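## Task

Shelf spots are labelled with lot numbers printed on the shelf edge directly beneath them, and several spots may carry the same number. Bring one cardboard box from lot 418 and one from lot 414 onto the desk so that nothing of either box sticks out beyond the desk's edge. All other cardboard boxes must stay on the shelves where they are. Skip a lot if no box of it exists in the storeroom. The desk must stay roughly in place, and the robot must neither topple nor finish leaning, or the task fails.

## Robot and tools

Robot: a simulated Hello Robot Stretch 3 with one arm. It has a two-wheeled base, a lift sliding on a vertical mast, and a telescoping arm pointing out of the robot's RIGHT side, ending in a wrist (yaw, pitch, roll) and a gripper. The base cannot strafe, so to shift the gripper forward or back you drive the base. The base is 0.33 m long, 0.34 m wide, rear rounded; it pivots about the point between the drive wheels, 0.05 m behind the front edge. Retracted and folded, turning sweeps a 0.28 m radius; an unfolded level gripper reaches past that.

Frames: base frame has its origin on the floor between the drive wheels, x forward, y left, z up, metres. hand_pose is reported in it, located where the closed fingertips meet. Odometry frame is the base frame as it was at scene start; base_odometry counts wheel rotation only (slip looks like travel), heading in rad, left positive, -3.142 to 3.142.

move: one action per call. Either "servos": "reboot" on its own (re-enables servos that switched off; they hold where they are), or "base" and/or "joints", optionally with "speeds", "pace", "contact_limits". A call with no action just reports state and images (including the scene number).
- base: exactly one key. {"translate_m": d} is a relative drive in metres, forward positive, -3 to 3. {"rotate_rad": d} is a relative in-place turn in radians, left positive, -6.4 to 6.4. Offsets count from the base position in the latest state report (or from where it is, if a move was still running).
- joints: a single object keyed by joint name, each value an absolute target. lift_m 0 to 1.1 m; arm_m 0 to 0.52 m (extension); wrist_yaw_rad -1.345 to 4.42 (0 along the arm, positive swings toward the front); wrist_pitch_rad -1.57 to 0.451 (0 level, negative tips fingers down); wrist_roll_rad -2.911 to 2.918 (0 fingers side by side); gripper_m -0.089 to 0.179 (bigger is wider; fingertip gap is roughly 0.007 m less near closed, 0.025 m less wide open); head_pan_rad -3.953 to 1.73 (0 forward, positive left, -1.57 along the arm); head_tilt_rad -1.53 to 0.419 (negative down). Done tolerances: lift and arm ±0.004, yaw/roll ±0.02, pitch ±0.05, gripper ±0.004, head ±0.1.
- pace: "default" or "max". Default/max top speeds: translate 0.12/0.30 m/s, rotate 0.76/1.90 rad/s, lift 0.11/0.15 m/s, arm 0.14/0.40 m/s. Base is capped at 0.10 m/s and 0.63 rad/s unless lift_m < 0.30, arm_m < 0.03 and wrist_yaw_rad > 2.54.
- speeds: per-key top speed for this action, up to its max.
- contact_limits: motor_effort percent (1 to 100) at which a motion halts, given only alongside that motion's own command. arm_m takes a number; lift_m takes {"down": v, "up": v} (force beyond free motion; under about 12 may trip spuriously; default 32-47 down, 21-36 up); translate_m and rotate_rad take a number checked on either wheel, and have no contact stop otherwise.
- cameras: list of "head_camera", "nav_camera", "wrist_camera" or "all"; [] for none. blocking: true (default) waits until all motion rests; false returns within about 0.5 s while the robot keeps moving; a later move overrides only what it names. A move times out after 14 s.

wait: seconds 0 to 10, optional cameras; returns early once running moves settle. stop: brakes all your running motions; braked ones report "stopped" and may keep pressing. zoom_image: camera plus region [x0, y0, x1, y1] in pixels of that camera's newest image, at most 504 by 504. finished_scene: scene = current scene's number; irreversible, make it the last call of the reply; the goal must hold without the robot.

Results: "move" says "done" or the worst status. Statuses: "moving", "done" (for the base, wheels turned the commanded amount even if slipping), "off_target" (rested short and may still push), "contact_stop" (that joint goes slack until commanded again; a base wheel goes slack, which can twist the robot), "time_out", "torque_fault" (target dropped; wrist/head limp until reboot), "stopped". on_its_own describes uncommanded behaviour; "held at" is a target, not a reading. motor_effort is percent of max, positive toward higher values, peak in brackets; full effort on wrist pitch reads about 45, roll about 72. lidar_m: 12 ranges in 30 degree sectors, 1st straight ahead then counter-clockwise (4th left, 7th behind, 10th right), only at 0.17 m height, 0.15-12 m; "-" is nothing or very near. wrist_depth_mm and head_depth_mm: 7x7 median depths, top-left first. turned_by_wheels vs turned_by_imu: if they differ by more than 0.15 rad, believe the IMU. base_tilt in degrees (forward, right), ±4 bias. Uncommanded stops in a result cancel the reply's remaining move, wait and finished_scene calls; so does a refused call. Invalid keys just fail that call.

Cameras: head_camera image is rotated (turn 90 degrees clockwise to view upright); nav_camera turn 90 counter-clockwise. Both follow head pan/tilt; wrist_camera rides the gripper. Calibration is approximate.

Gripper: to hold, command below the box width; to let go, command at least 0.05 above it or fully open. Readings do not confirm a grasp; resend if the grip relaxes.

Caution: before folding the wrist over the base (yaw to 3.0) or unfolding, set lift 0.32-0.95, pitch -0.4, roll about 0; folded, lift may go down to 0.25. With yaw below -0.4 keep pitch at -0.5 or lower. Pushing with the arm on something rigid above about 0.45 m, or driving while holding or snagging something fixed, can tip the robot; if base_tilt leans, back the gripper off. Use low lift down limits when lowering onto surfaces. Avoid drops, releasing moving things, slams, hard pushes, falls; wrist and head never stop on contact. Thinking time lets the scene run on.

Each tool is called after ">>>" by a JSON object that holds its "method" and its "body", one argument or row to a line.

## Session

>>> {"method": "move", "body": {

}}

>>> {"method": "move", "body": {
  "joints": {"head_pan_rad":-1.57,"head_tilt_rad":-0.2},
  "cameras": ["head_camera","nav_camera"]
}}

>>> {"method": "move", "body": {
  "joints": {"head_pan_rad":-3.14,"head_tilt_rad":-0.2},
  "cameras": ["nav_camera"]
}}

>>> {"method": "move", "body": {
  "joints": {"head_pan_rad":1.5,"head_tilt_rad":-0.2},
  "cameras": ["nav_camera"]
}}

Scene clock: 0.00 s.
base_odometry: x=+0.000 y=+0.000 heading=+0.000
turned_by_wheels: +0.000
turned_by_imu: +0.000
base_tilt: forward=-0.3 right=-1.3
lidar_m: 0.73 0.73 0.85 1.53 2.66 1.26 1.01 1.11 1.82 1.63 1.40 0.83
head_depth_mm: 802 792 784 776 768 761 757 / 774 765 758 751 744 737 730 / 748 740 734 728 721 715 708 / 724 715 710 705 699 694 687 / 702 695 689 684 679 672 667 / 681 673 667 664 658 652 648 / 661 655 652 644 640 634 631
base_status: not commanded
joint_positions: lift_m=+0.374 arm_m=+0.001 wrist_yaw_rad=+3.009 wrist_pitch_rad=-0.462 wrist_roll_rad=+0.000 gripper_m=+0.037 head_pan_rad=+0.000 head_tilt_rad=-0.003
joint_status: not commanded
measured_speeds: all 0
motor_effort: left_wheel=-0.4 right_wheel=+0.1 lift_m=+22.4 arm_m=-1.9 wrist_yaw_rad=-1.0 wrist_pitch_rad=+1.9 wrist_roll_rad=-0.1 gripper_m=+0.3 head_pan_rad=+1.2 head_tilt_rad=+6.7
hand_pose: x=+0.0076 y=+0.0712 z=+0.3774 quat_wxyz=(+0.207, +0.697, +0.116, +0.676) (m; base frame)
wrist_depth_mm: - 138 - - - 859 - / - 151 - - - 975 - / - 167 922 - - 937 - / 840 775 203 821 806 791 762 / 698 671 212 657 648 671 666 / 590 599 126 579 128 582 578 / 522 546 287 355 507 509 509
pictures: head_camera (sideways), nav_camera (sideways), wrist_camera
camera_calibration:
head_camera: T_world_to_cam=[[0.049258, -0.0462949, -0.997713, 1.31416], [0.0559933, 0.997482, -0.0435198, 0.0560066], [0.997215, -0.0537216, 0.0517262, -0.117899], [0, 0, 0, 1]] pos_world=[0.0497012, -0.00136013, 1.31969]
nav_camera: T_world_to_cam=[[-0.0233498, 0.0170467, 0.999582, -1.25828], [0.00969844, -0.999804, 0.017277, 0.0275711], [0.99968, 0.0100978, 0.0231799, -0.0831342], [0, 0, 0, 1]] pos_world=[0.0534596, 0.0498547, 1.25921]
wrist_camera: T_world_to_cam=[[0.994963, -0.0965217, -0.0270514, 0.016197], [-0.0806635, -0.610724, -0.787724, 0.37395], [0.0595115, 0.785938, -0.615434, 0.342021], [0, 0, 0, 1]] pos_world=[-0.00630544, -0.0388635, 0.505499]

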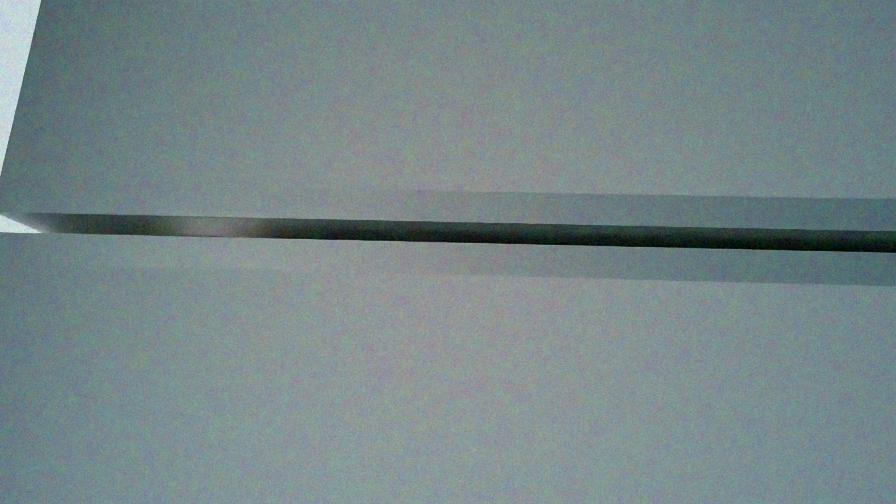

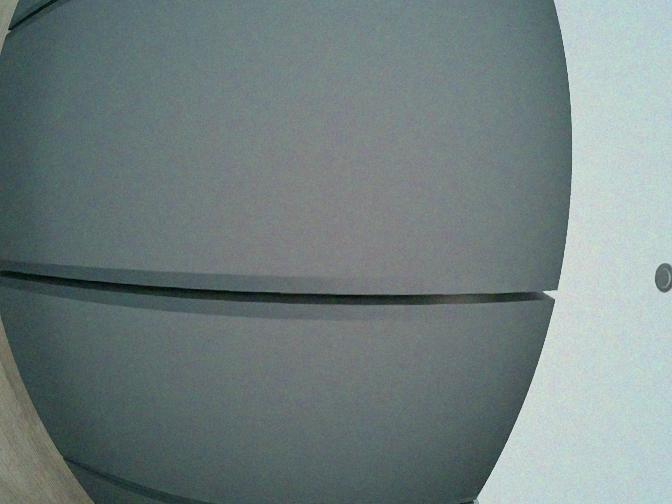

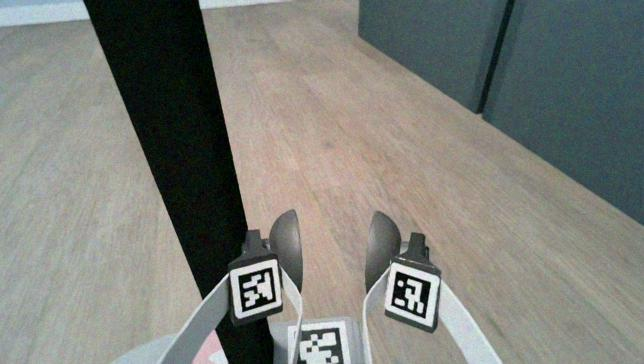

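Scene clock: 1.23 s.
move: done
base_odometry: x=+0.000 y=+0.000 heading=+0.000
turned_by_wheels: +0.000
turned_by_imu: +0.000
base_tilt: forward=-0.3 right=-1.2
lidar_m: 0.73 0.72 0.85 1.53 2.66 1.26 1.01 1.12 1.81 1.62 1.39 0.83
head_depth_mm: 2146 1836 1893 2296 2393 2277 1747 / 2074 2035 2125 2058 2063 2065 1741 / 2022 2027 2135 2180 2203 2229 1725 / 1946 1988 2054 2106 2141 2191 1728 / 1882 1732 1777 1800 1877 1896 1719 / 1817 1815 1888 1905 1941 1979 1675 / 1754 1814 1862 1903 1962 1959 1632
base_status: not commanded
joint_positions: lift_m=+0.374 arm_m=+0.001 wrist_yaw_rad=+3.009 wrist_pitch_rad=-0.462 wrist_roll_rad=+0.000 gripper_m=+0.037 head_pan_rad=-1.607 head_tilt_rad=-0.199
joint_status: all done
measured_speeds: all 0
motor_effort: left_wheel=-0.6(0.7) right_wheel=+0.3(1.1) lift_m=+23.5(23.8) arm_m=-3.6(3.8) wrist_yaw_rad=-1.0(1.1) wrist_pitch_rad=+1.9(2.1) wrist_roll_rad=-0.2(0.3) gripper_m=+0.0(0.8) head_pan_rad=+3.0(5.3) head_tilt_rad=-3.4(8.6)
hand_pose: x=+0.0076 y=+0.0712 z=+0.3774 quat_wxyz=(+0.207, +0.697, +0.116, +0.676) (m; base frame)
wrist_depth_mm: - 138 - - - 855 - / - 151 - - - 969 - / - 167 925 - - 947 - / 832 769 203 807 804 800 762 / 698 675 211 656 652 661 661 / 600 601 126 573 129 577 580 / 523 544 289 354 502 513 511
pictures: head_camera (sideways), nav_camera (sideways)
camera_calibration:
head_camera: T_world_to_cam=[[-0.0409988, 0.14785, -0.98816, 1.30199], [0.995152, -0.0824399, -0.0536237, 0.0633392], [-0.0893921, -0.985568, -0.143753, 0.143254], [0, 0, 0, 1]] pos_world=[0.00315363, -0.0460913, 1.31056]
nav_camera: T_world_to_cam=[[0.0108568, -0.17263, 0.984927, -1.23915], [-0.999617, 0.0232141, 0.0150875, 0.0365793], [-0.0254687, -0.984713, -0.172312, 0.177678], [0, 0, 0, 1]] pos_world=[0.0545437, -0.0398016, 1.25053]

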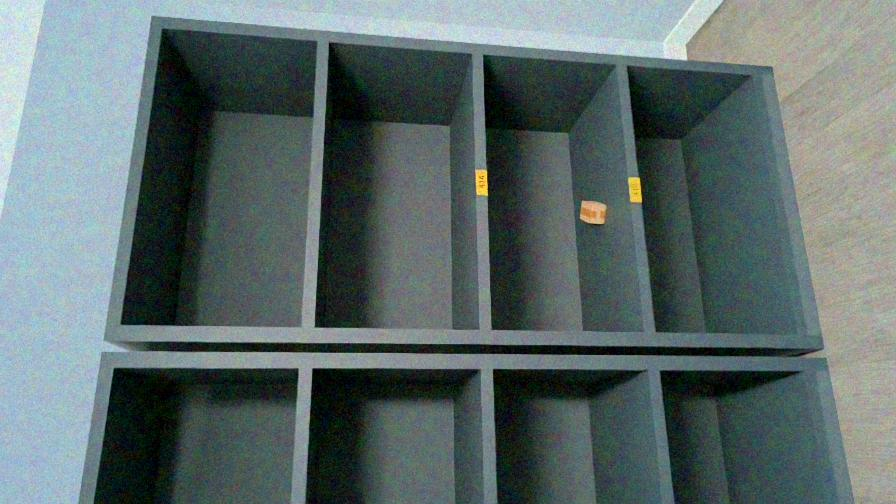

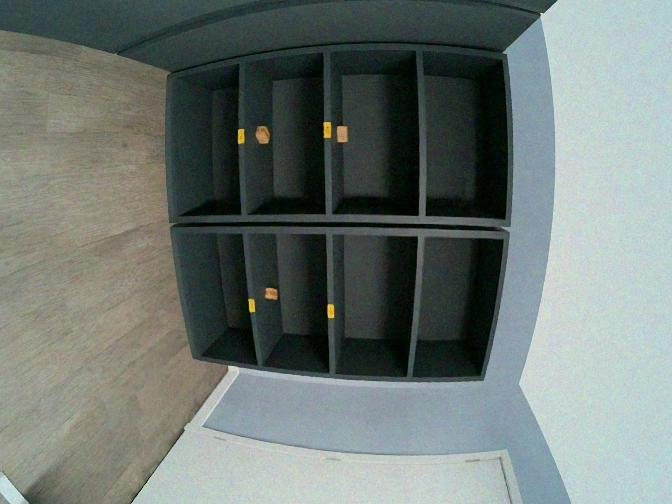

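Scene clock: 3.53 s.
move: done
base_odometry: x=+0.000 y=+0.000 heading=+0.000
turned_by_wheels: +0.000
turned_by_imu: +0.000
base_tilt: forward=-0.3 right=-1.2
lidar_m: 0.72 0.73 0.85 1.53 2.66 1.25 1.01 1.11 1.81 1.63 1.39 0.83
head_depth_mm: 1589 1647 1692 1744 1733 1089 1751 / 1527 1573 1638 1701 1709 1082 1448 / 1498 1537 1581 1646 1666 1074 1601 / 1449 1498 1546 1584 1600 1065 1324 / 1414 1451 1498 1538 1561 1061 1542 / 1376 1411 1444 1501 1533 1058 877 / 1340 1372 1401 1445 1481 1049 871
base_status: not commanded
joint_positions: lift_m=+0.374 arm_m=+0.001 wrist_yaw_rad=+3.009 wrist_pitch_rad=-0.462 wrist_roll_rad=+0.000 gripper_m=+0.037 head_pan_rad=-3.148 head_tilt_rad=-0.200
joint_status: all done
measured_speeds: translate_m=+0.000 rotate_rad=+0.000 lift_m=+0.000 arm_m=+0.000 wrist_yaw_rad=+0.000 wrist_pitch_rad=+0.000 wrist_roll_rad=+0.000 head_pan_rad=+0.024 head_tilt_rad=+0.000
motor_effort: left_wheel=-0.5(1.0) right_wheel=+0.3(1.2) lift_m=+23.0(24.1) arm_m=-6.4(6.4) wrist_yaw_rad=+0.5(2.1) wrist_pitch_rad=+1.8(2.0) wrist_roll_rad=-0.1(0.3) gripper_m=+0.9(0.9) head_pan_rad=+3.9(5.2) head_tilt_rad=-2.7(6.4)
hand_pose: x=+0.0076 y=+0.0712 z=+0.3774 quat_wxyz=(+0.207, +0.697, +0.116, +0.676) (m; base frame)
wrist_depth_mm: - 138 - - - 874 - / - 150 - - - 973 - / - 167 925 - - 923 - / 843 756 203 831 797 800 768 / 705 673 212 665 654 668 661 / 602 593 126 572 128 582 581 / 526 534 286 355 505 514 512
pictures: nav_camera (sideways)
camera_calibration:
nav_camera: T_world_to_cam=[[-0.172836, -0.0159581, 0.984821, -1.23782], [-0.00640793, 0.999866, 0.0150773, 0.03055], [-0.98493, -0.00370475, -0.172915, 0.18425], [0, 0, 0, 1]] pos_world=[-0.0322709, -0.0496166, 1.25043]

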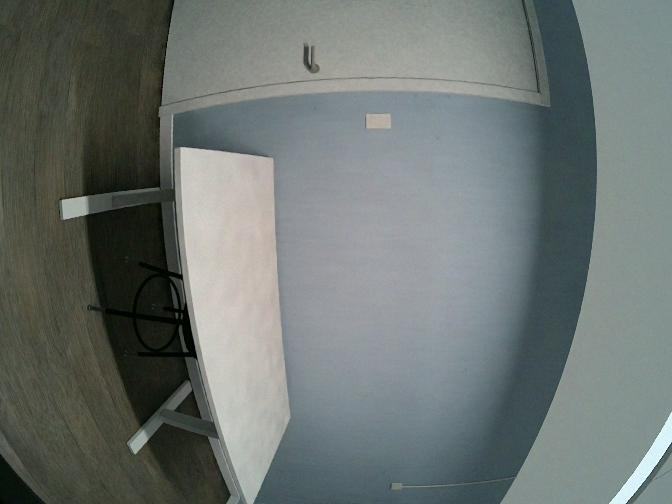

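Scene clock: 7.03 s.
move: done
base_odometry: x=+0.000 y=+0.000 heading=+0.000
turned_by_wheels: +0.000
turned_by_imu: +0.000
base_tilt: forward=-0.3 right=-1.3
lidar_m: 0.73 0.73 0.85 1.52 2.66 1.26 1.01 1.11 1.81 1.63 1.39 0.83
head_depth_mm: 1079 1081 1088 1097 1094 1110 1110 / 2005 1300 1309 1312 1326 1333 1338 / 2507 1632 1640 1658 1664 1675 1612 / - 2596 2688 2761 2863 2339 1720 / - 2493 2586 2673 2729 2331 1707 / - 2435 2504 2571 2613 2307 1704 / - 2336 2380 2440 2559 2287 1694
base_status: not commanded
joint_positions: lift_m=+0.374 arm_m=+0.001 wrist_yaw_rad=+3.009 wrist_pitch_rad=-0.462 wrist_roll_rad=+0.000 gripper_m=+0.037 head_pan_rad=+1.508 head_tilt_rad=-0.200
joint_status: all done
measured_speeds: translate_m=+0.000 rotate_rad=+0.000 lift_m=+0.000 arm_m=+0.000 wrist_yaw_rad=+0.000 wrist_pitch_rad=+0.000 wrist_roll_rad=+0.000 head_pan_rad=-0.024 head_tilt_rad=+0.000
motor_effort: left_wheel=-0.2(0.8) right_wheel=-0.1(1.1) lift_m=+23.5(24.3) arm_m=-9.6(10.2) wrist_yaw_rad=+0.2(1.6) wrist_pitch_rad=+1.9(2.1) wrist_roll_rad=+0.0(0.3) gripper_m=+0.1(1.1) head_pan_rad=-3.3(7.3) head_tilt_rad=-2.4(6.3)
hand_pose: x=+0.0076 y=+0.0712 z=+0.3774 quat_wxyz=(+0.207, +0.697, +0.116, +0.676) (m; base frame)
wrist_depth_mm: - 138 - - - 847 - / - 150 - - - 975 - / - 167 935 - - 952 - / 837 762 203 817 815 791 768 / 688 669 211 660 661 667 665 / 596 599 126 570 129 581 573 / 528 534 288 354 505 513 506
pictures: nav_camera (sideways)
camera_calibration:
nav_camera: T_world_to_cam=[[-0.00621504, 0.173457, 0.984822, -1.23882], [0.998646, -0.0497969, 0.015073, 0.0244298], [0.0516556, 0.983582, -0.172913, 0.177989], [0, 0, 0, 1]] pos_world=[-0.0412902, 0.0410333, 1.25043]

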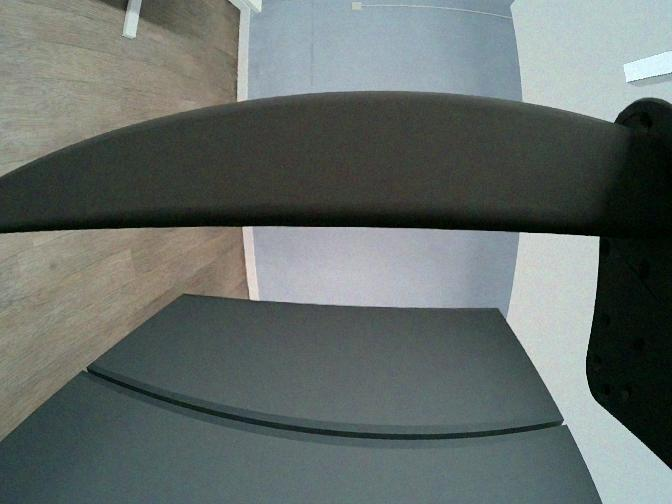

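>>> {"method": "move", "body": {
  "joints": {"head_pan_rad":-1.75,"head_tilt_rad":-0.35},
  "cameras": ["head_camera","nav_camera"]
}}

>>> {"method": "zoom_image", "body": {
  "camera": "nav_camera",
  "region": [190, 20, 440, 240]
}}

>>> {"method": "zoom_image", "body": {
  "camera": "nav_camera",
  "region": [190, 160, 440, 380]
}}

Scene clock: 18.03 s.
move: done
base_odometry: x=+0.000 y=+0.000 heading=+0.000
turned_by_wheels: +0.000
turned_by_imu: +0.000
base_tilt: forward=-0.3 right=-1.2
lidar_m: 0.72 0.73 0.85 1.53 2.66 1.25 1.01 1.11 1.81 1.63 1.39 0.83
head_depth_mm: 1959 2004 2041 2102 2169 1900 1475 / 2114 2223 2349 2459 2425 1887 1480 / 1820 1925 1987 2062 2214 1884 1472 / 1895 2040 2131 2275 2333 1870 1466 / 1834 1949 2037 2175 2200 1852 1466 / 1784 1831 1936 2077 2074 1800 1457 / 1369 1424 1551 1634 1810 1765 1445
base_status: not commanded
joint_positions: lift_m=+0.374 arm_m=+0.001 wrist_yaw_rad=+3.009 wrist_pitch_rad=-0.462 wrist_roll_rad=+0.000 gripper_m=+0.037 head_pan_rad=-1.758 head_tilt_rad=-0.354
joint_status: all done
measured_speeds: translate_m=+0.000 rotate_rad=+0.000 lift_m=+0.000 arm_m=+0.000 wrist_yaw_rad=+0.000 wrist_pitch_rad=+0.000 wrist_roll_rad=+0.000 head_pan_rad=+0.024 head_tilt_rad=+0.000
motor_effort: left_wheel=-0.1(0.8) right_wheel=-0.2(1.4) lift_m=+24.3(24.8) arm_m=-12.3(13.2) wrist_yaw_rad=-0.7(1.6) wrist_pitch_rad=+2.0(2.0) wrist_roll_rad=+0.0(0.4) gripper_m=+0.5(1.0) head_pan_rad=+3.1(5.3) head_tilt_rad=+5.2(6.2)
hand_pose: x=+0.0076 y=+0.0712 z=+0.3774 quat_wxyz=(+0.207, +0.697, +0.116, +0.676) (m; base frame)
wrist_depth_mm: - 138 - - - 858 - / - 150 - - - 982 - / - 167 908 - - 939 - / 835 768 203 812 798 794 758 / 691 670 212 654 661 677 656 / 601 595 126 569 128 579 576 / 525 535 289 354 496 515 508
pictures: head_camera (sideways), nav_camera (sideways)
camera_calibration:
head_camera: T_world_to_cam=[[0.00979004, 0.299751, -0.953967, 1.25694], [0.972986, -0.222915, -0.0600581, 0.0718404], [-0.230657, -0.927609, -0.293836, 0.339457], [0, 0, 0, 1]] pos_world=[-0.00390713, -0.0458712, 1.30314]
nav_camera: T_world_to_cam=[[-0.0431667, -0.318902, 0.946804, -1.18895], [-0.985089, 0.171562, 0.0128733, 0.0393861], [-0.166541, -0.932131, -0.321553, 0.372737], [0, 0, 0, 1]] pos_world=[0.049552, -0.0384748, 1.24505]

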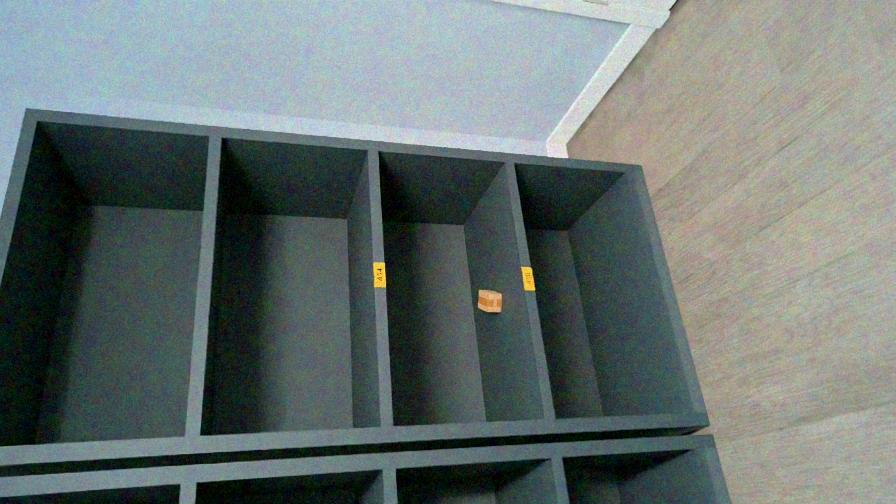

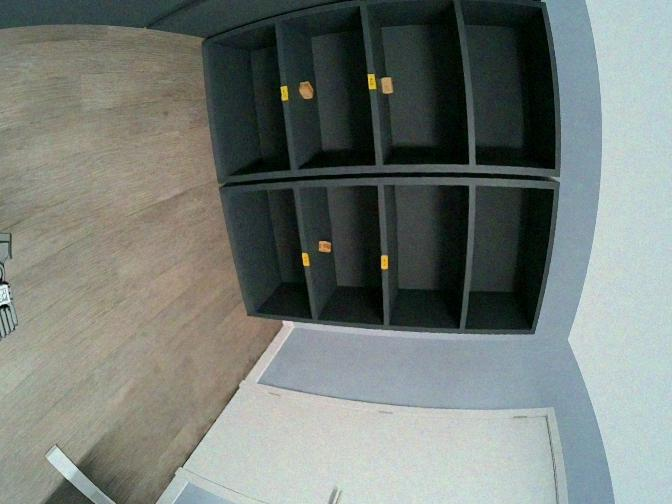

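Scaled by 2.016 from the camera's 672x504 image, which has a finer 792x594 frame.

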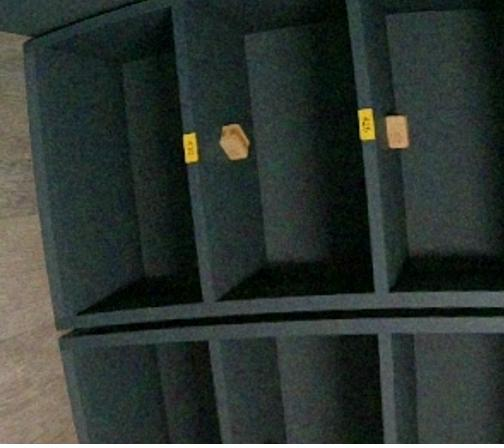

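Scaled by 2.016 from the camera's 672x504 image, which has a finer 792x594 frame.

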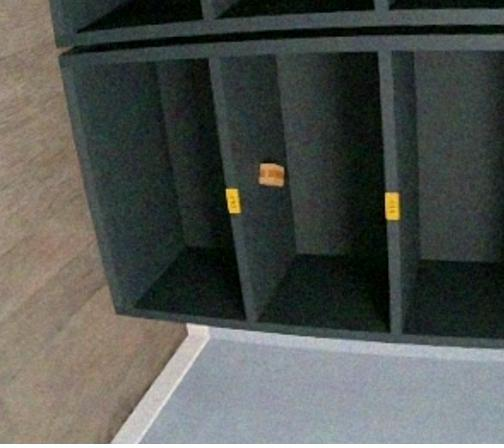

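>>> {"method": "zoom_image", "body": {
  "camera": "head_camera",
  "region": [350, 240, 550, 320]
}}

>>> {"method": "move", "body": {
  "joints": {"head_pan_rad":-1.2,"head_tilt_rad":-0.3},
  "cameras": ["head_camera","nav_camera"]
}}

>>> {"method": "zoom_image", "body": {
  "camera": "head_camera",
  "region": [350, 160, 600, 300]
}}

Scaled by 2.520 from the camera's 896x504 image, which has a finer 1280x720 frame.

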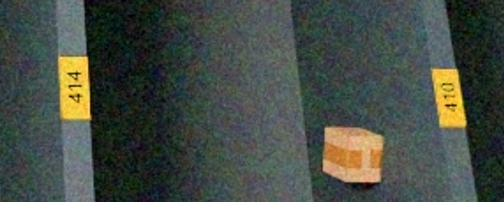

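Scene clock: 25.53 s.
move: done
base_odometry: x=+0.000 y=+0.000 heading=+0.000
turned_by_wheels: +0.000
turned_by_imu: +0.000
base_tilt: forward=-0.2 right=-1.3
lidar_m: 0.72 0.72 0.85 1.53 2.65 1.26 1.01 1.11 1.81 1.62 1.39 0.83
head_depth_mm: 1387 1444 1868 1955 2016 1926 1582 / 1653 1814 1900 1682 1676 1757 1561 / 1677 1869 1964 2037 2015 1906 1543 / 1698 1885 1987 2075 2136 1903 1544 / 1704 1912 2012 2105 2141 1886 1535 / 1560 1663 1744 1789 1853 1886 1534 / 1407 1434 1468 1518 1555 1619 1513
base_status: not commanded
joint_positions: lift_m=+0.374 arm_m=+0.001 wrist_yaw_rad=+3.009 wrist_pitch_rad=-0.462 wrist_roll_rad=+0.000 gripper_m=+0.037 head_pan_rad=-1.183 head_tilt_rad=-0.298
joint_status: all done
measured_speeds: all 0
motor_effort: left_wheel=-0.6(0.8) right_wheel=+0.5(1.2) lift_m=+24.7(24.9) arm_m=-12.0(12.8) wrist_yaw_rad=-0.3(1.6) wrist_pitch_rad=+2.0(2.0) wrist_roll_rad=+0.0(0.3) gripper_m=+0.3(1.0) head_pan_rad=+0.6(4.7) head_tilt_rad=+4.3(7.8)
hand_pose: x=+0.0076 y=+0.0712 z=+0.3774 quat_wxyz=(+0.207, +0.697, +0.116, +0.676) (m; base frame)
wrist_depth_mm: - 138 - - - 858 - / - 151 - - - 978 - / - 166 924 - - 955 - / 843 769 204 809 814 796 767 / 699 675 212 662 658 668 667 / 601 602 126 572 129 582 581 / 530 534 287 354 503 512 508
pictures: head_camera (sideways), nav_camera (sideways)
camera_calibration:
head_camera: T_world_to_cam=[[-0.134713, 0.207556, -0.968903, 1.27739], [0.938902, 0.339286, -0.0578608, 0.0692608], [0.316726, -0.9175, -0.240581, 0.266725], [0, 0, 0, 1]] pos_world=[0.0225736, -0.0439094, 1.30585]
nav_camera: T_world_to_cam=[[0.117296, -0.242114, 0.963132, -1.21125], [-0.920171, -0.391276, 0.013704, 0.0379558], [0.373533, -0.887853, -0.268681, 0.300692], [0, 0, 0, 1]] pos_world=[0.0646815, -0.0114378, 1.24686]

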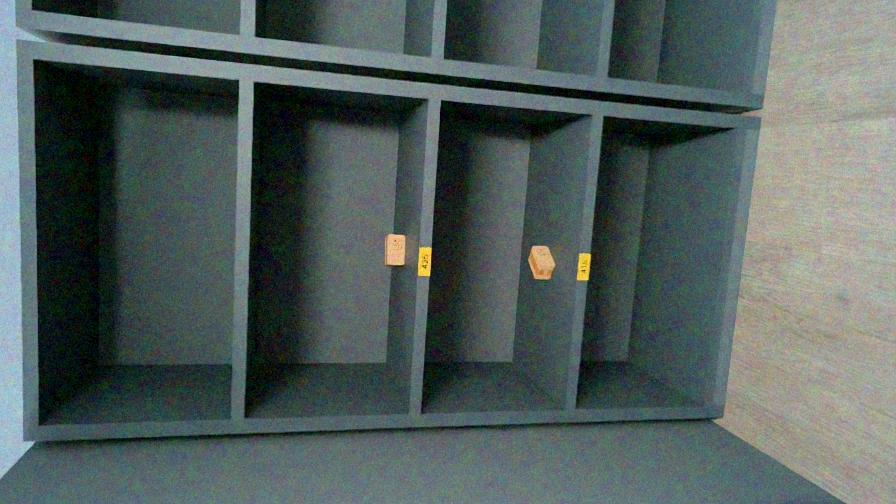

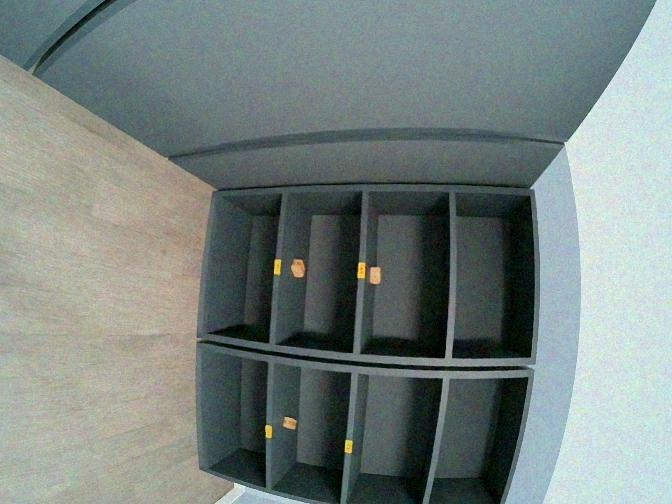

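Scaled by 2.016 from the camera's 896x504 image, which has a finer 1280x720 frame.

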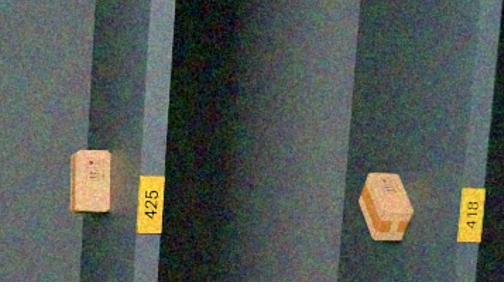

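>>> {"method": "move", "body": {
  "base": {"rotate_rad":1.78},
  "joints": {"lift_m":0.29,"head_pan_rad":0,"head_tilt_rad":-0.3},
  "pace": "max",
  "cameras": ["nav_camera"]
}}

>>> {"method": "move", "body": {
  "base": {"translate_m":1.75},
  "pace": "max",
  "contact_limits": {"translate_m":60},
  "joints": {"head_pan_rad":-1.2,"head_tilt_rad":-0.2},
  "cameras": ["nav_camera","head_camera"]
}}

Scene clock: 59.30 s.
move: done
base_odometry: x=+0.000 y=+0.000 heading=+1.780
turned_by_wheels: +1.780
turned_by_imu: +1.745
base_tilt: forward=-0.3 right=-1.2
lidar_m: 2.66 1.65 1.01 1.11 1.60 1.97 1.63 1.09 0.76 0.73 0.75 0.98
head_depth_mm: 2372 2488 2590 2681 1720 1689 1522 / 2352 2432 2555 2745 2801 2030 1560 / 2294 2435 2567 2707 2762 2004 1552 / 2324 2392 2507 2651 2703 2025 1540 / 2283 2399 2522 2650 2730 2011 1525 / 2275 2387 2498 2605 2684 1984 1526 / 2252 2340 2505 2573 2672 2003 1518
base_status: done
joint_positions: lift_m=+0.290 arm_m=+0.001 wrist_yaw_rad=+3.009 wrist_pitch_rad=-0.463 wrist_roll_rad=+0.000 gripper_m=+0.037 head_pan_rad=+0.002 head_tilt_rad=-0.299
joint_status: all done
measured_speeds: all 0
motor_effort: left_wheel=-7.2(14.7) right_wheel=+8.6(14.5) lift_m=+30.2(31.2) arm_m=-12.7(13.6) wrist_yaw_rad=+0.0(2.1) wrist_pitch_rad=+2.2(2.3) wrist_roll_rad=+0.1(0.3) gripper_m=+0.2(1.0) head_pan_rad=-2.7(5.2) head_tilt_rad=-2.5(4.3)
hand_pose: x=+0.0076 y=+0.0710 z=+0.2927 quat_wxyz=(+0.208, +0.697, +0.117, +0.676) (m; base frame)
wrist_depth_mm: - 139 - - - - - / - 150 - - - - - / 855 167 775 841 831 813 806 / 690 638 203 671 674 669 657 / 583 574 211 549 548 557 552 / 501 495 126 296 129 482 479 / 272 279 262 268 408 425 425
pictures: nav_camera (sideways)
camera_calibration:
nav_camera: T_world_to_cam=[[0.269152, 0.0177067, 0.962935, -1.21195], [0.0168001, -0.999765, 0.0136881, 0.0322396], [0.962951, 0.0124933, -0.269386, 0.297979], [0, 0, 0, 1]] pos_world=[0.038717, 0.0499689, 1.24685]

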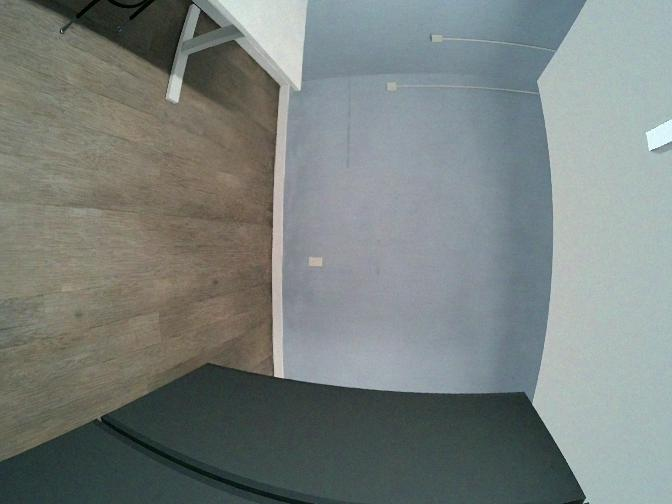

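Scene clock: 66.53 s.
move: done
base_odometry: x=-0.363 y=+1.712 heading=+1.779
turned_by_wheels: +0.000
turned_by_imu: +0.002
base_tilt: forward=-0.4 right=-1.1
lidar_m: 0.92 0.95 1.26 1.64 1.51 1.51 3.05 0.96 0.68 0.65 1.37 0.97
head_depth_mm: 1820 1871 1908 1944 1987 2081 1678 / 1868 1917 1954 2006 2088 2119 1747 / 1927 1994 2033 2089 2151 2205 1705 / 2003 2049 2119 2146 2222 2236 1704 / 1997 2070 2128 2192 2272 2219 1704 / 1616 1655 1685 1744 1796 1862 1699 / 1354 1377 1402 1436 1481 1525 1537
base_status: done
joint_positions: lift_m=+0.290 arm_m=+0.001 wrist_yaw_rad=+3.009 wrist_pitch_rad=-0.463 wrist_roll_rad=+0.000 gripper_m=+0.037 head_pan_rad=-1.200 head_tilt_rad=-0.200
joint_status: all done
measured_speeds: all 0
motor_effort: left_wheel=-0.7(9.3) right_wheel=+10.2(17.5) lift_m=+26.4(30.8) arm_m=-9.4(13.0) wrist_yaw_rad=-0.7(1.9) wrist_pitch_rad=+2.1(2.3) wrist_roll_rad=-0.2(0.4) gripper_m=+0.8(1.1) head_pan_rad=+3.5(5.3) head_tilt_rad=+4.9(8.2)
contact_limits: translate_m 60 (maximum 100)
hand_pose: x=+0.0076 y=+0.0710 z=+0.2927 quat_wxyz=(+0.208, +0.697, +0.117, +0.676) (m; base frame)
wrist_depth_mm: - 139 - - - - - / - 150 - - - - - / 871 168 772 836 826 820 806 / 690 647 203 676 675 669 664 / 575 573 211 554 543 558 552 / 501 495 126 297 129 484 486 / 273 278 262 266 413 424 426
pictures: head_camera (sideways), nav_camera (sideways)
camera_calibration:
head_camera: T_world_to_cam=[[-0.0962912, 0.119818, -0.988115, 1.30229], [0.946426, 0.318438, -0.053615, 0.063625], [0.30823, -0.940341, -0.144062, 0.141166], [0, 0, 0, 1]] pos_world=[0.0216714, -0.0435546, 1.31056]
nav_camera: T_world_to_cam=[[0.0784372, -0.154511, 0.984873, -1.23951], [-0.927078, -0.374565, 0.015071, 0.0362329], [0.36657, -0.914236, -0.172624, 0.175608], [0, 0, 0, 1]] pos_world=[0.0664419, -0.0173996, 1.25053]

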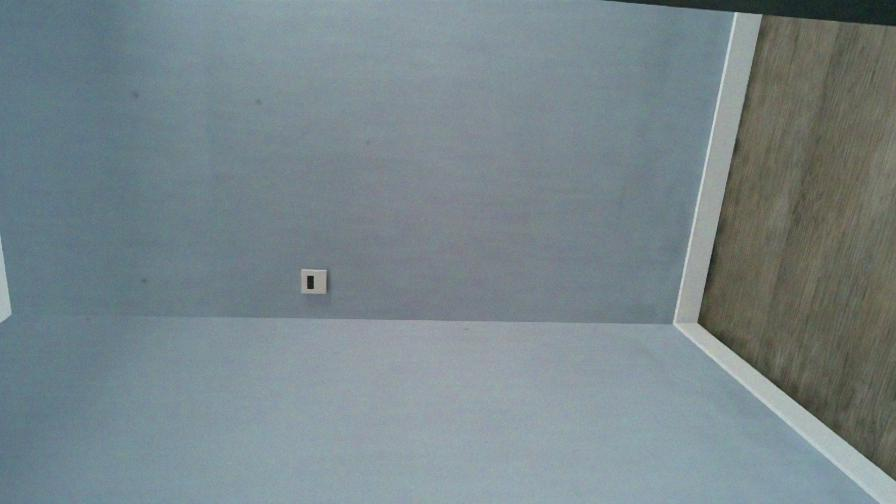

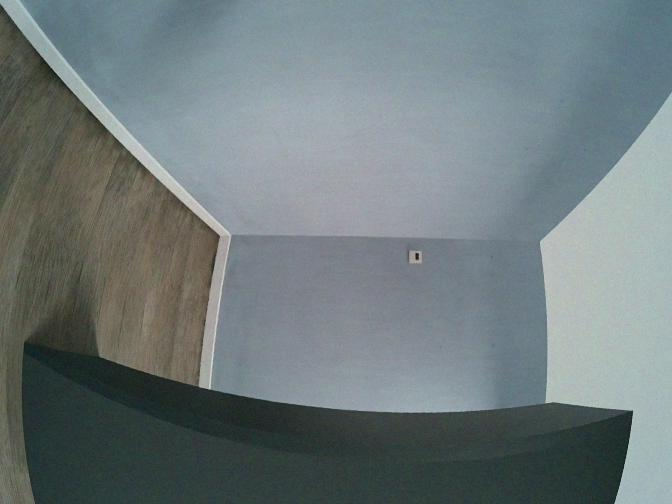

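>>> {"method": "move", "body": {
  "base": {"translate_m":0.4},
  "pace": "max"
}}

>>> {"method": "move", "body": {
  "base": {"rotate_rad":-1.57},
  "pace": "max",
  "joints": {"head_pan_rad":-1.2,"head_tilt_rad":-0.3},
  "cameras": ["nav_camera"]
}}

>>> {"method": "move", "body": {
  "base": {"translate_m":0.95},
  "pace": "max",
  "joints": {"head_pan_rad":-1.7,"head_tilt_rad":-0.3},
  "contact_limits": {"translate_m":60},
  "cameras": ["nav_camera","head_camera"]
}}

Scene clock: 81.47 s.
move: done
base_odometry: x=-0.445 y=+2.103 heading=+1.779
turned_by_wheels: +0.000
turned_by_imu: +0.000
base_tilt: forward=-0.4 right=-1.1
lidar_m: 0.53 0.54 0.72 1.66 1.49 2.08 2.97 0.93 0.80 2.09 0.78 0.56
head_depth_mm: 1809 1851 1905 1932 1985 2048 1740 / 1856 1903 1942 1998 2038 2095 1733 / 1904 1960 2009 2046 2144 2169 1728 / 1496 1557 1634 1722 1800 1924 1687 / 1133 1168 1210 1259 1300 1354 1419 / 907 932 955 985 1011 1054 1087 / 758 776 794 813 829 854 882
base_status: done
joint_positions: lift_m=+0.290 arm_m=+0.001 wrist_yaw_rad=+3.009 wrist_pitch_rad=-0.463 wrist_roll_rad=+0.000 gripper_m=+0.037 head_pan_rad=-1.200 head_tilt_rad=-0.200
joint_status: not commanded
measured_speeds: all 0
motor_effort: left_wheel=+4.3(14.1) right_wheel=+3.0(13.7) lift_m=+24.7(31.1) arm_m=-6.8(8.8) wrist_yaw_rad=+0.0(2.1) wrist_pitch_rad=+2.1(2.3) wrist_roll_rad=-0.1(0.3) gripper_m=+0.2(0.9) head_pan_rad=+2.4(3.3) head_tilt_rad=+4.7(5.3)
hand_pose: x=+0.0076 y=+0.0710 z=+0.2927 quat_wxyz=(+0.208, +0.697, +0.117, +0.676) (m; base frame)
wrist_depth_mm: - 139 - - - - 571 / - 150 - - - 861 568 / 851 167 770 842 821 777 578 / 697 650 203 672 669 658 622 / 582 578 212 546 547 564 556 / 503 497 126 296 128 485 482 / 271 279 262 269 411 425 424
pictures: none

Scene clock: 83.60 s.
move: done
base_odometry: x=-0.445 y=+2.103 heading=+0.210
turned_by_wheels: -1.570
turned_by_imu: -1.540
base_tilt: forward=-0.4 right=-1.2
lidar_m: 2.09 0.77 0.55 0.53 0.54 0.73 1.66 1.49 2.08 2.71 0.91 0.80
head_depth_mm: 3016 3642 3757 3924 2980 2043 1566 / 3024 3731 3869 - 2943 2037 1556 / 3068 2530 2745 3067 2779 2008 1548 / 1759 1721 1827 1969 2137 1970 1533 / 1256 1305 1370 1457 1532 1636 1531 / 1021 1055 1106 1157 1204 1259 1329 / 865 892 923 954 991 1024 1075
base_status: done
joint_positions: lift_m=+0.290 arm_m=+0.001 wrist_yaw_rad=+3.009 wrist_pitch_rad=-0.463 wrist_roll_rad=+0.000 gripper_m=+0.037 head_pan_rad=-1.200 head_tilt_rad=-0.300
joint_status: all done
measured_speeds: all 0
motor_effort: left_wheel=+6.2(14.4) right_wheel=-8.5(14.9) lift_m=+26.8(27.6) arm_m=-12.4(13.1) wrist_yaw_rad=+0.4(2.0) wrist_pitch_rad=+2.1(2.3) wrist_roll_rad=-0.1(0.3) gripper_m=+0.5(0.9) head_pan_rad=+2.0(2.7) head_tilt_rad=-3.0(4.4)
hand_pose: x=+0.0076 y=+0.0710 z=+0.2927 quat_wxyz=(+0.208, +0.697, +0.117, +0.676) (m; base frame)
wrist_depth_mm: 493 138 518 531 547 567 590 / 539 151 554 583 610 625 628 / 582 167 183 627 - - - / - 190 198 644 669 658 661 / 581 574 212 543 547 559 554 / 499 498 126 296 129 486 480 / 272 277 262 267 412 424 422
pictures: nav_camera (sideways)
camera_calibration:
nav_camera: T_world_to_cam=[[0.113802, -0.24554, 0.962683, -1.21069], [-0.926587, -0.375831, 0.0136761, 0.0380561], [0.358449, -0.893566, -0.270285, 0.30287], [0, 0, 0, 1]] pos_world=[0.0644775, -0.0123351, 1.24685]

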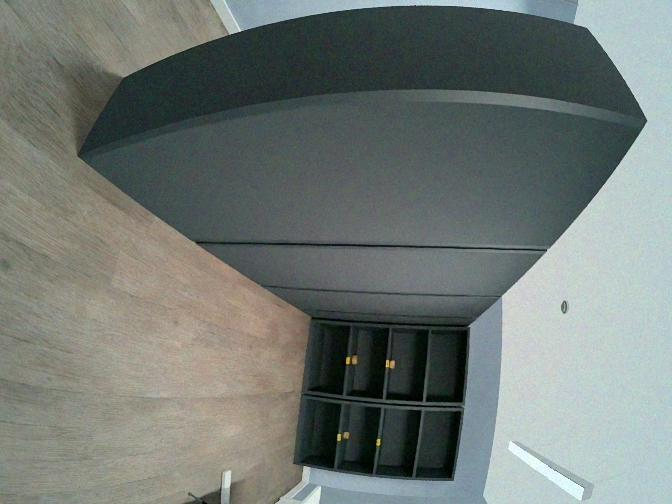

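Scene clock: 88.13 s.
move: done
base_odometry: x=+0.484 y=+2.301 heading=+0.210
turned_by_wheels: +0.000
turned_by_imu: +0.001
base_tilt: forward=-0.3 right=-1.1
lidar_m: 1.15 0.81 0.58 0.55 0.57 0.76 1.99 2.31 0.49 0.47 0.48 1.20
head_depth_mm: 404 425 448 474 503 535 572 / 397 417 439 463 491 520 554 / 391 409 431 454 479 509 542 / 383 401 421 444 469 497 528 / 377 394 413 435 460 486 517 / 370 387 406 426 450 475 504 / 365 380 398 418 440 465 493
base_status: done
joint_positions: lift_m=+0.290 arm_m=+0.001 wrist_yaw_rad=+3.009 wrist_pitch_rad=-0.463 wrist_roll_rad=+0.000 gripper_m=+0.037 head_pan_rad=-1.700 head_tilt_rad=-0.300
joint_status: all done
measured_speeds: all 0
motor_effort: left_wheel=+6.3(14.9) right_wheel=+0.1(13.7) lift_m=+26.7(31.3) arm_m=-10.8(13.3) wrist_yaw_rad=+0.1(1.5) wrist_pitch_rad=+2.2(2.3) wrist_roll_rad=-0.1(0.3) gripper_m=+0.4(1.1) head_pan_rad=+3.2(5.6) head_tilt_rad=-3.4(5.1)
contact_limits: translate_m 60 (maximum 100)
hand_pose: x=+0.0076 y=+0.0710 z=+0.2927 quat_wxyz=(+0.208, +0.697, +0.117, +0.676) (m; base frame)
wrist_depth_mm: 520 139 540 557 574 590 609 / 564 150 584 608 623 628 - / 605 167 179 - - - - / 648 195 201 671 670 666 661 / 578 573 212 543 545 561 557 / 503 496 126 298 129 481 480 / 272 278 262 269 411 423 428
pictures: head_camera (sideways), nav_camera (sideways)
camera_calibration:
head_camera: T_world_to_cam=[[-0.0143452, 0.248719, -0.96847, 1.27606], [0.983898, -0.16906, -0.057991, 0.0691052], [-0.178153, -0.953707, -0.242289, 0.272031], [0, 0, 0, 1]] pos_world=[-0.00122416, -0.0462597, 1.30574]
nav_camera: T_world_to_cam=[[-0.0179152, -0.270118, 0.962661, -1.20987], [-0.993309, 0.114668, 0.0136899, 0.0383823], [-0.114085, -0.955975, -0.270365, 0.3058], [0, 0, 0, 1]] pos_world=[0.0513375, -0.0388723, 1.24685]

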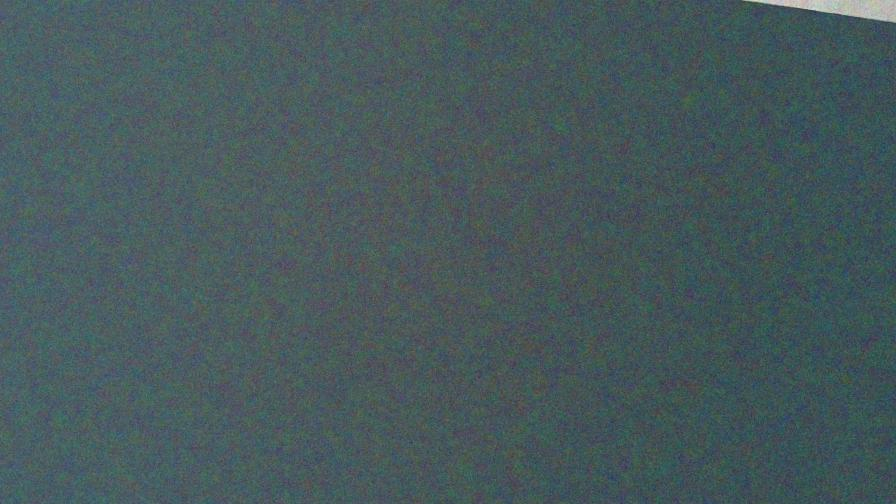

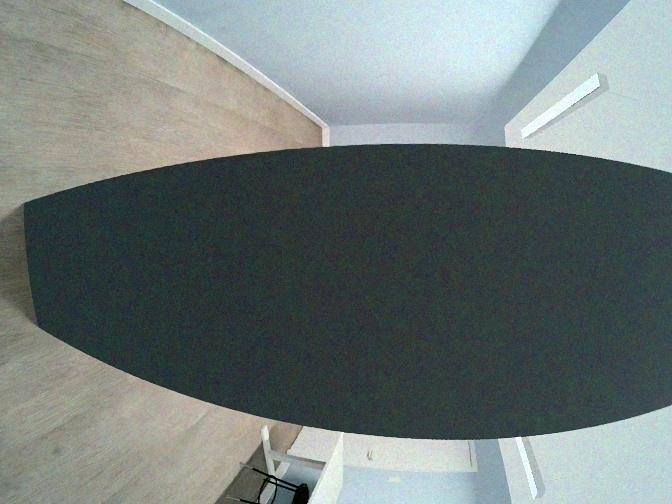

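>>> {"method": "move", "body": {
  "base": {"translate_m":0.62},
  "pace": "max",
  "joints": {"head_pan_rad":-1.9,"head_tilt_rad":-0.2},
  "cameras": ["nav_camera"]
}}

>>> {"method": "move", "body": {
  "base": {"rotate_rad":-1.57},
  "pace": "max",
  "joints": {"head_pan_rad":-1.0,"head_tilt_rad":-0.2},
  "cameras": ["nav_camera","head_camera"]
}}

Scene clock: 97.57 s.
move: done
base_odometry: x=+1.090 y=+2.430 heading=+0.210
turned_by_wheels: +0.000
turned_by_imu: +0.001
base_tilt: forward=-0.4 right=-1.0
lidar_m: 0.53 0.55 0.59 0.57 0.59 0.78 2.04 0.65 0.66 2.29 0.77 0.56
head_depth_mm: 1167 1307 1244 1331 949 1235 1036 / 1177 1422 1453 1506 938 1410 1034 / 1185 1375 1395 1444 1243 1407 1113 / 1318 1318 1358 1389 1451 1472 1524 / 2389 2145 2202 2252 2307 2157 1699 / 2403 3519 3048 3135 3159 2313 1707 / 2433 3671 3738 3816 3496 2301 1704
base_status: done
joint_positions: lift_m=+0.290 arm_m=+0.001 wrist_yaw_rad=+3.009 wrist_pitch_rad=-0.463 wrist_roll_rad=+0.000 gripper_m=+0.037 head_pan_rad=-1.900 head_tilt_rad=-0.200
joint_status: all done
measured_speeds: all 0
motor_effort: left_wheel=+5.0(15.2) right_wheel=-0.2(14.3) lift_m=+26.5(31.3) arm_m=-8.1(10.1) wrist_yaw_rad=-0.4(1.6) wrist_pitch_rad=+2.1(2.3) wrist_roll_rad=+0.1(0.4) gripper_m=+0.5(1.0) head_pan_rad=-2.7(5.6) head_tilt_rad=+6.1(7.0)
hand_pose: x=+0.0076 y=+0.0710 z=+0.2927 quat_wxyz=(+0.208, +0.697, +0.117, +0.676) (m; base frame)
wrist_depth_mm: 529 138 554 578 589 608 601 / 576 151 591 618 629 - 658 / 621 167 176 - - 743 597 / 662 198 203 676 670 663 614 / 577 578 211 551 553 559 542 / 497 496 126 296 129 483 481 / 273 276 264 268 406 426 422
pictures: nav_camera (sideways)
camera_calibration:
nav_camera: T_world_to_cam=[[-0.0396921, -0.168981, 0.98482, -1.23863], [-0.950274, 0.31105, 0.015072, 0.0364028], [-0.308876, -0.93525, -0.172924, 0.180149], [0, 0, 0, 1]] pos_world=[0.0410724, -0.0521435, 1.25043]

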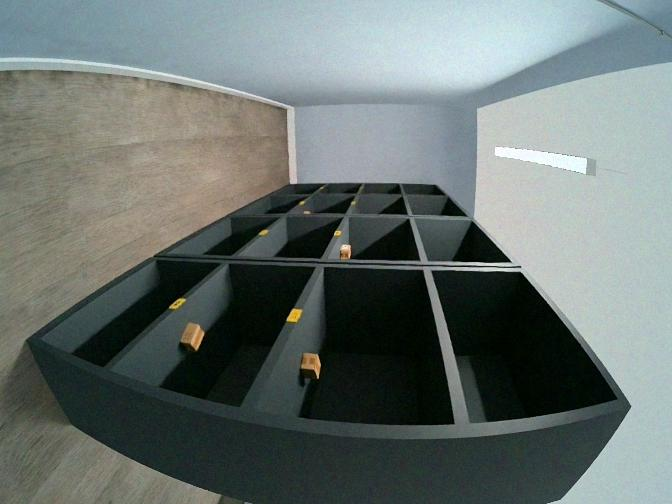

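Scene clock: 99.70 s.
move: done
base_odometry: x=+1.090 y=+2.430 heading=-1.360
turned_by_wheels: -1.570
turned_by_imu: -1.539
base_tilt: forward=-0.4 right=-1.2
lidar_m: 2.09 0.76 0.55 0.53 0.55 0.59 0.57 0.59 0.80 2.18 0.66 0.67
head_depth_mm: 2320 2926 2941 3058 3071 2378 1759 / 2339 3048 3171 3128 3179 2355 1748 / 878 918 3254 2900 3200 2229 1659 / 730 758 788 820 854 893 936 / 622 643 666 686 712 739 768 / 565 582 600 617 638 660 683 / 1191 1230 1280 1330 893 1296 1017
base_status: done
joint_positions: lift_m=+0.290 arm_m=+0.001 wrist_yaw_rad=+3.009 wrist_pitch_rad=-0.463 wrist_roll_rad=+0.000 gripper_m=+0.037 head_pan_rad=-0.996 head_tilt_rad=-0.199
joint_status: all done
measured_speeds: all 0
motor_effort: left_wheel=+6.4(15.2) right_wheel=-8.7(14.3) lift_m=+25.0(26.9) arm_m=-11.6(13.2) wrist_yaw_rad=-0.5(1.8) wrist_pitch_rad=+2.1(2.3) wrist_roll_rad=+0.0(0.3) gripper_m=+0.4(1.0) head_pan_rad=-3.2(5.3) head_tilt_rad=+4.4(8.1)
hand_pose: x=+0.0076 y=+0.0710 z=+0.2927 quat_wxyz=(+0.208, +0.697, +0.117, +0.676) (m; base frame)
wrist_depth_mm: 500 138 520 534 534 - - / 536 150 161 - - - - / - 166 175 - - - - / 647 194 197 648 664 672 660 / 578 577 213 542 545 552 557 / 497 495 126 296 129 484 478 / 272 278 262 267 409 423 424
pictures: head_camera (sideways), nav_camera (sideways)
camera_calibration:
head_camera: T_world_to_cam=[[-0.118482, 0.0976374, -0.988144, 1.30245], [0.862222, 0.503684, -0.0536153, 0.0641328], [0.492478, -0.858352, -0.143863, 0.139821], [0, 0, 0, 1]] pos_world=[0.0301619, -0.0394548, 1.31056]
nav_camera: T_world_to_cam=[[0.107963, -0.135143, 0.984927, -1.23975], [-0.831932, -0.554672, 0.0150853, 0.0356634], [0.544273, -0.821021, -0.172313, 0.174174], [0, 0, 0, 1]] pos_world=[0.068718, -0.00476074, 1.25053]

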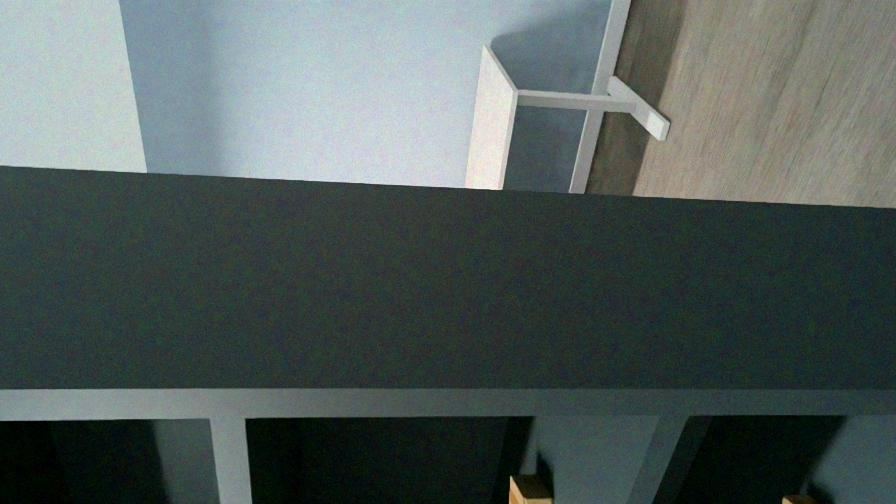

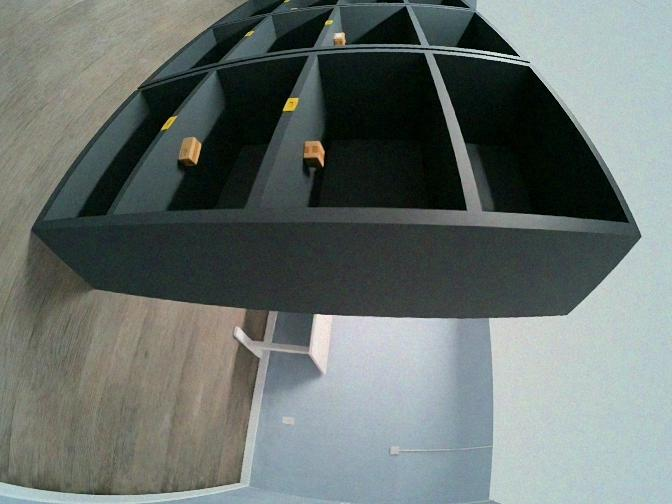

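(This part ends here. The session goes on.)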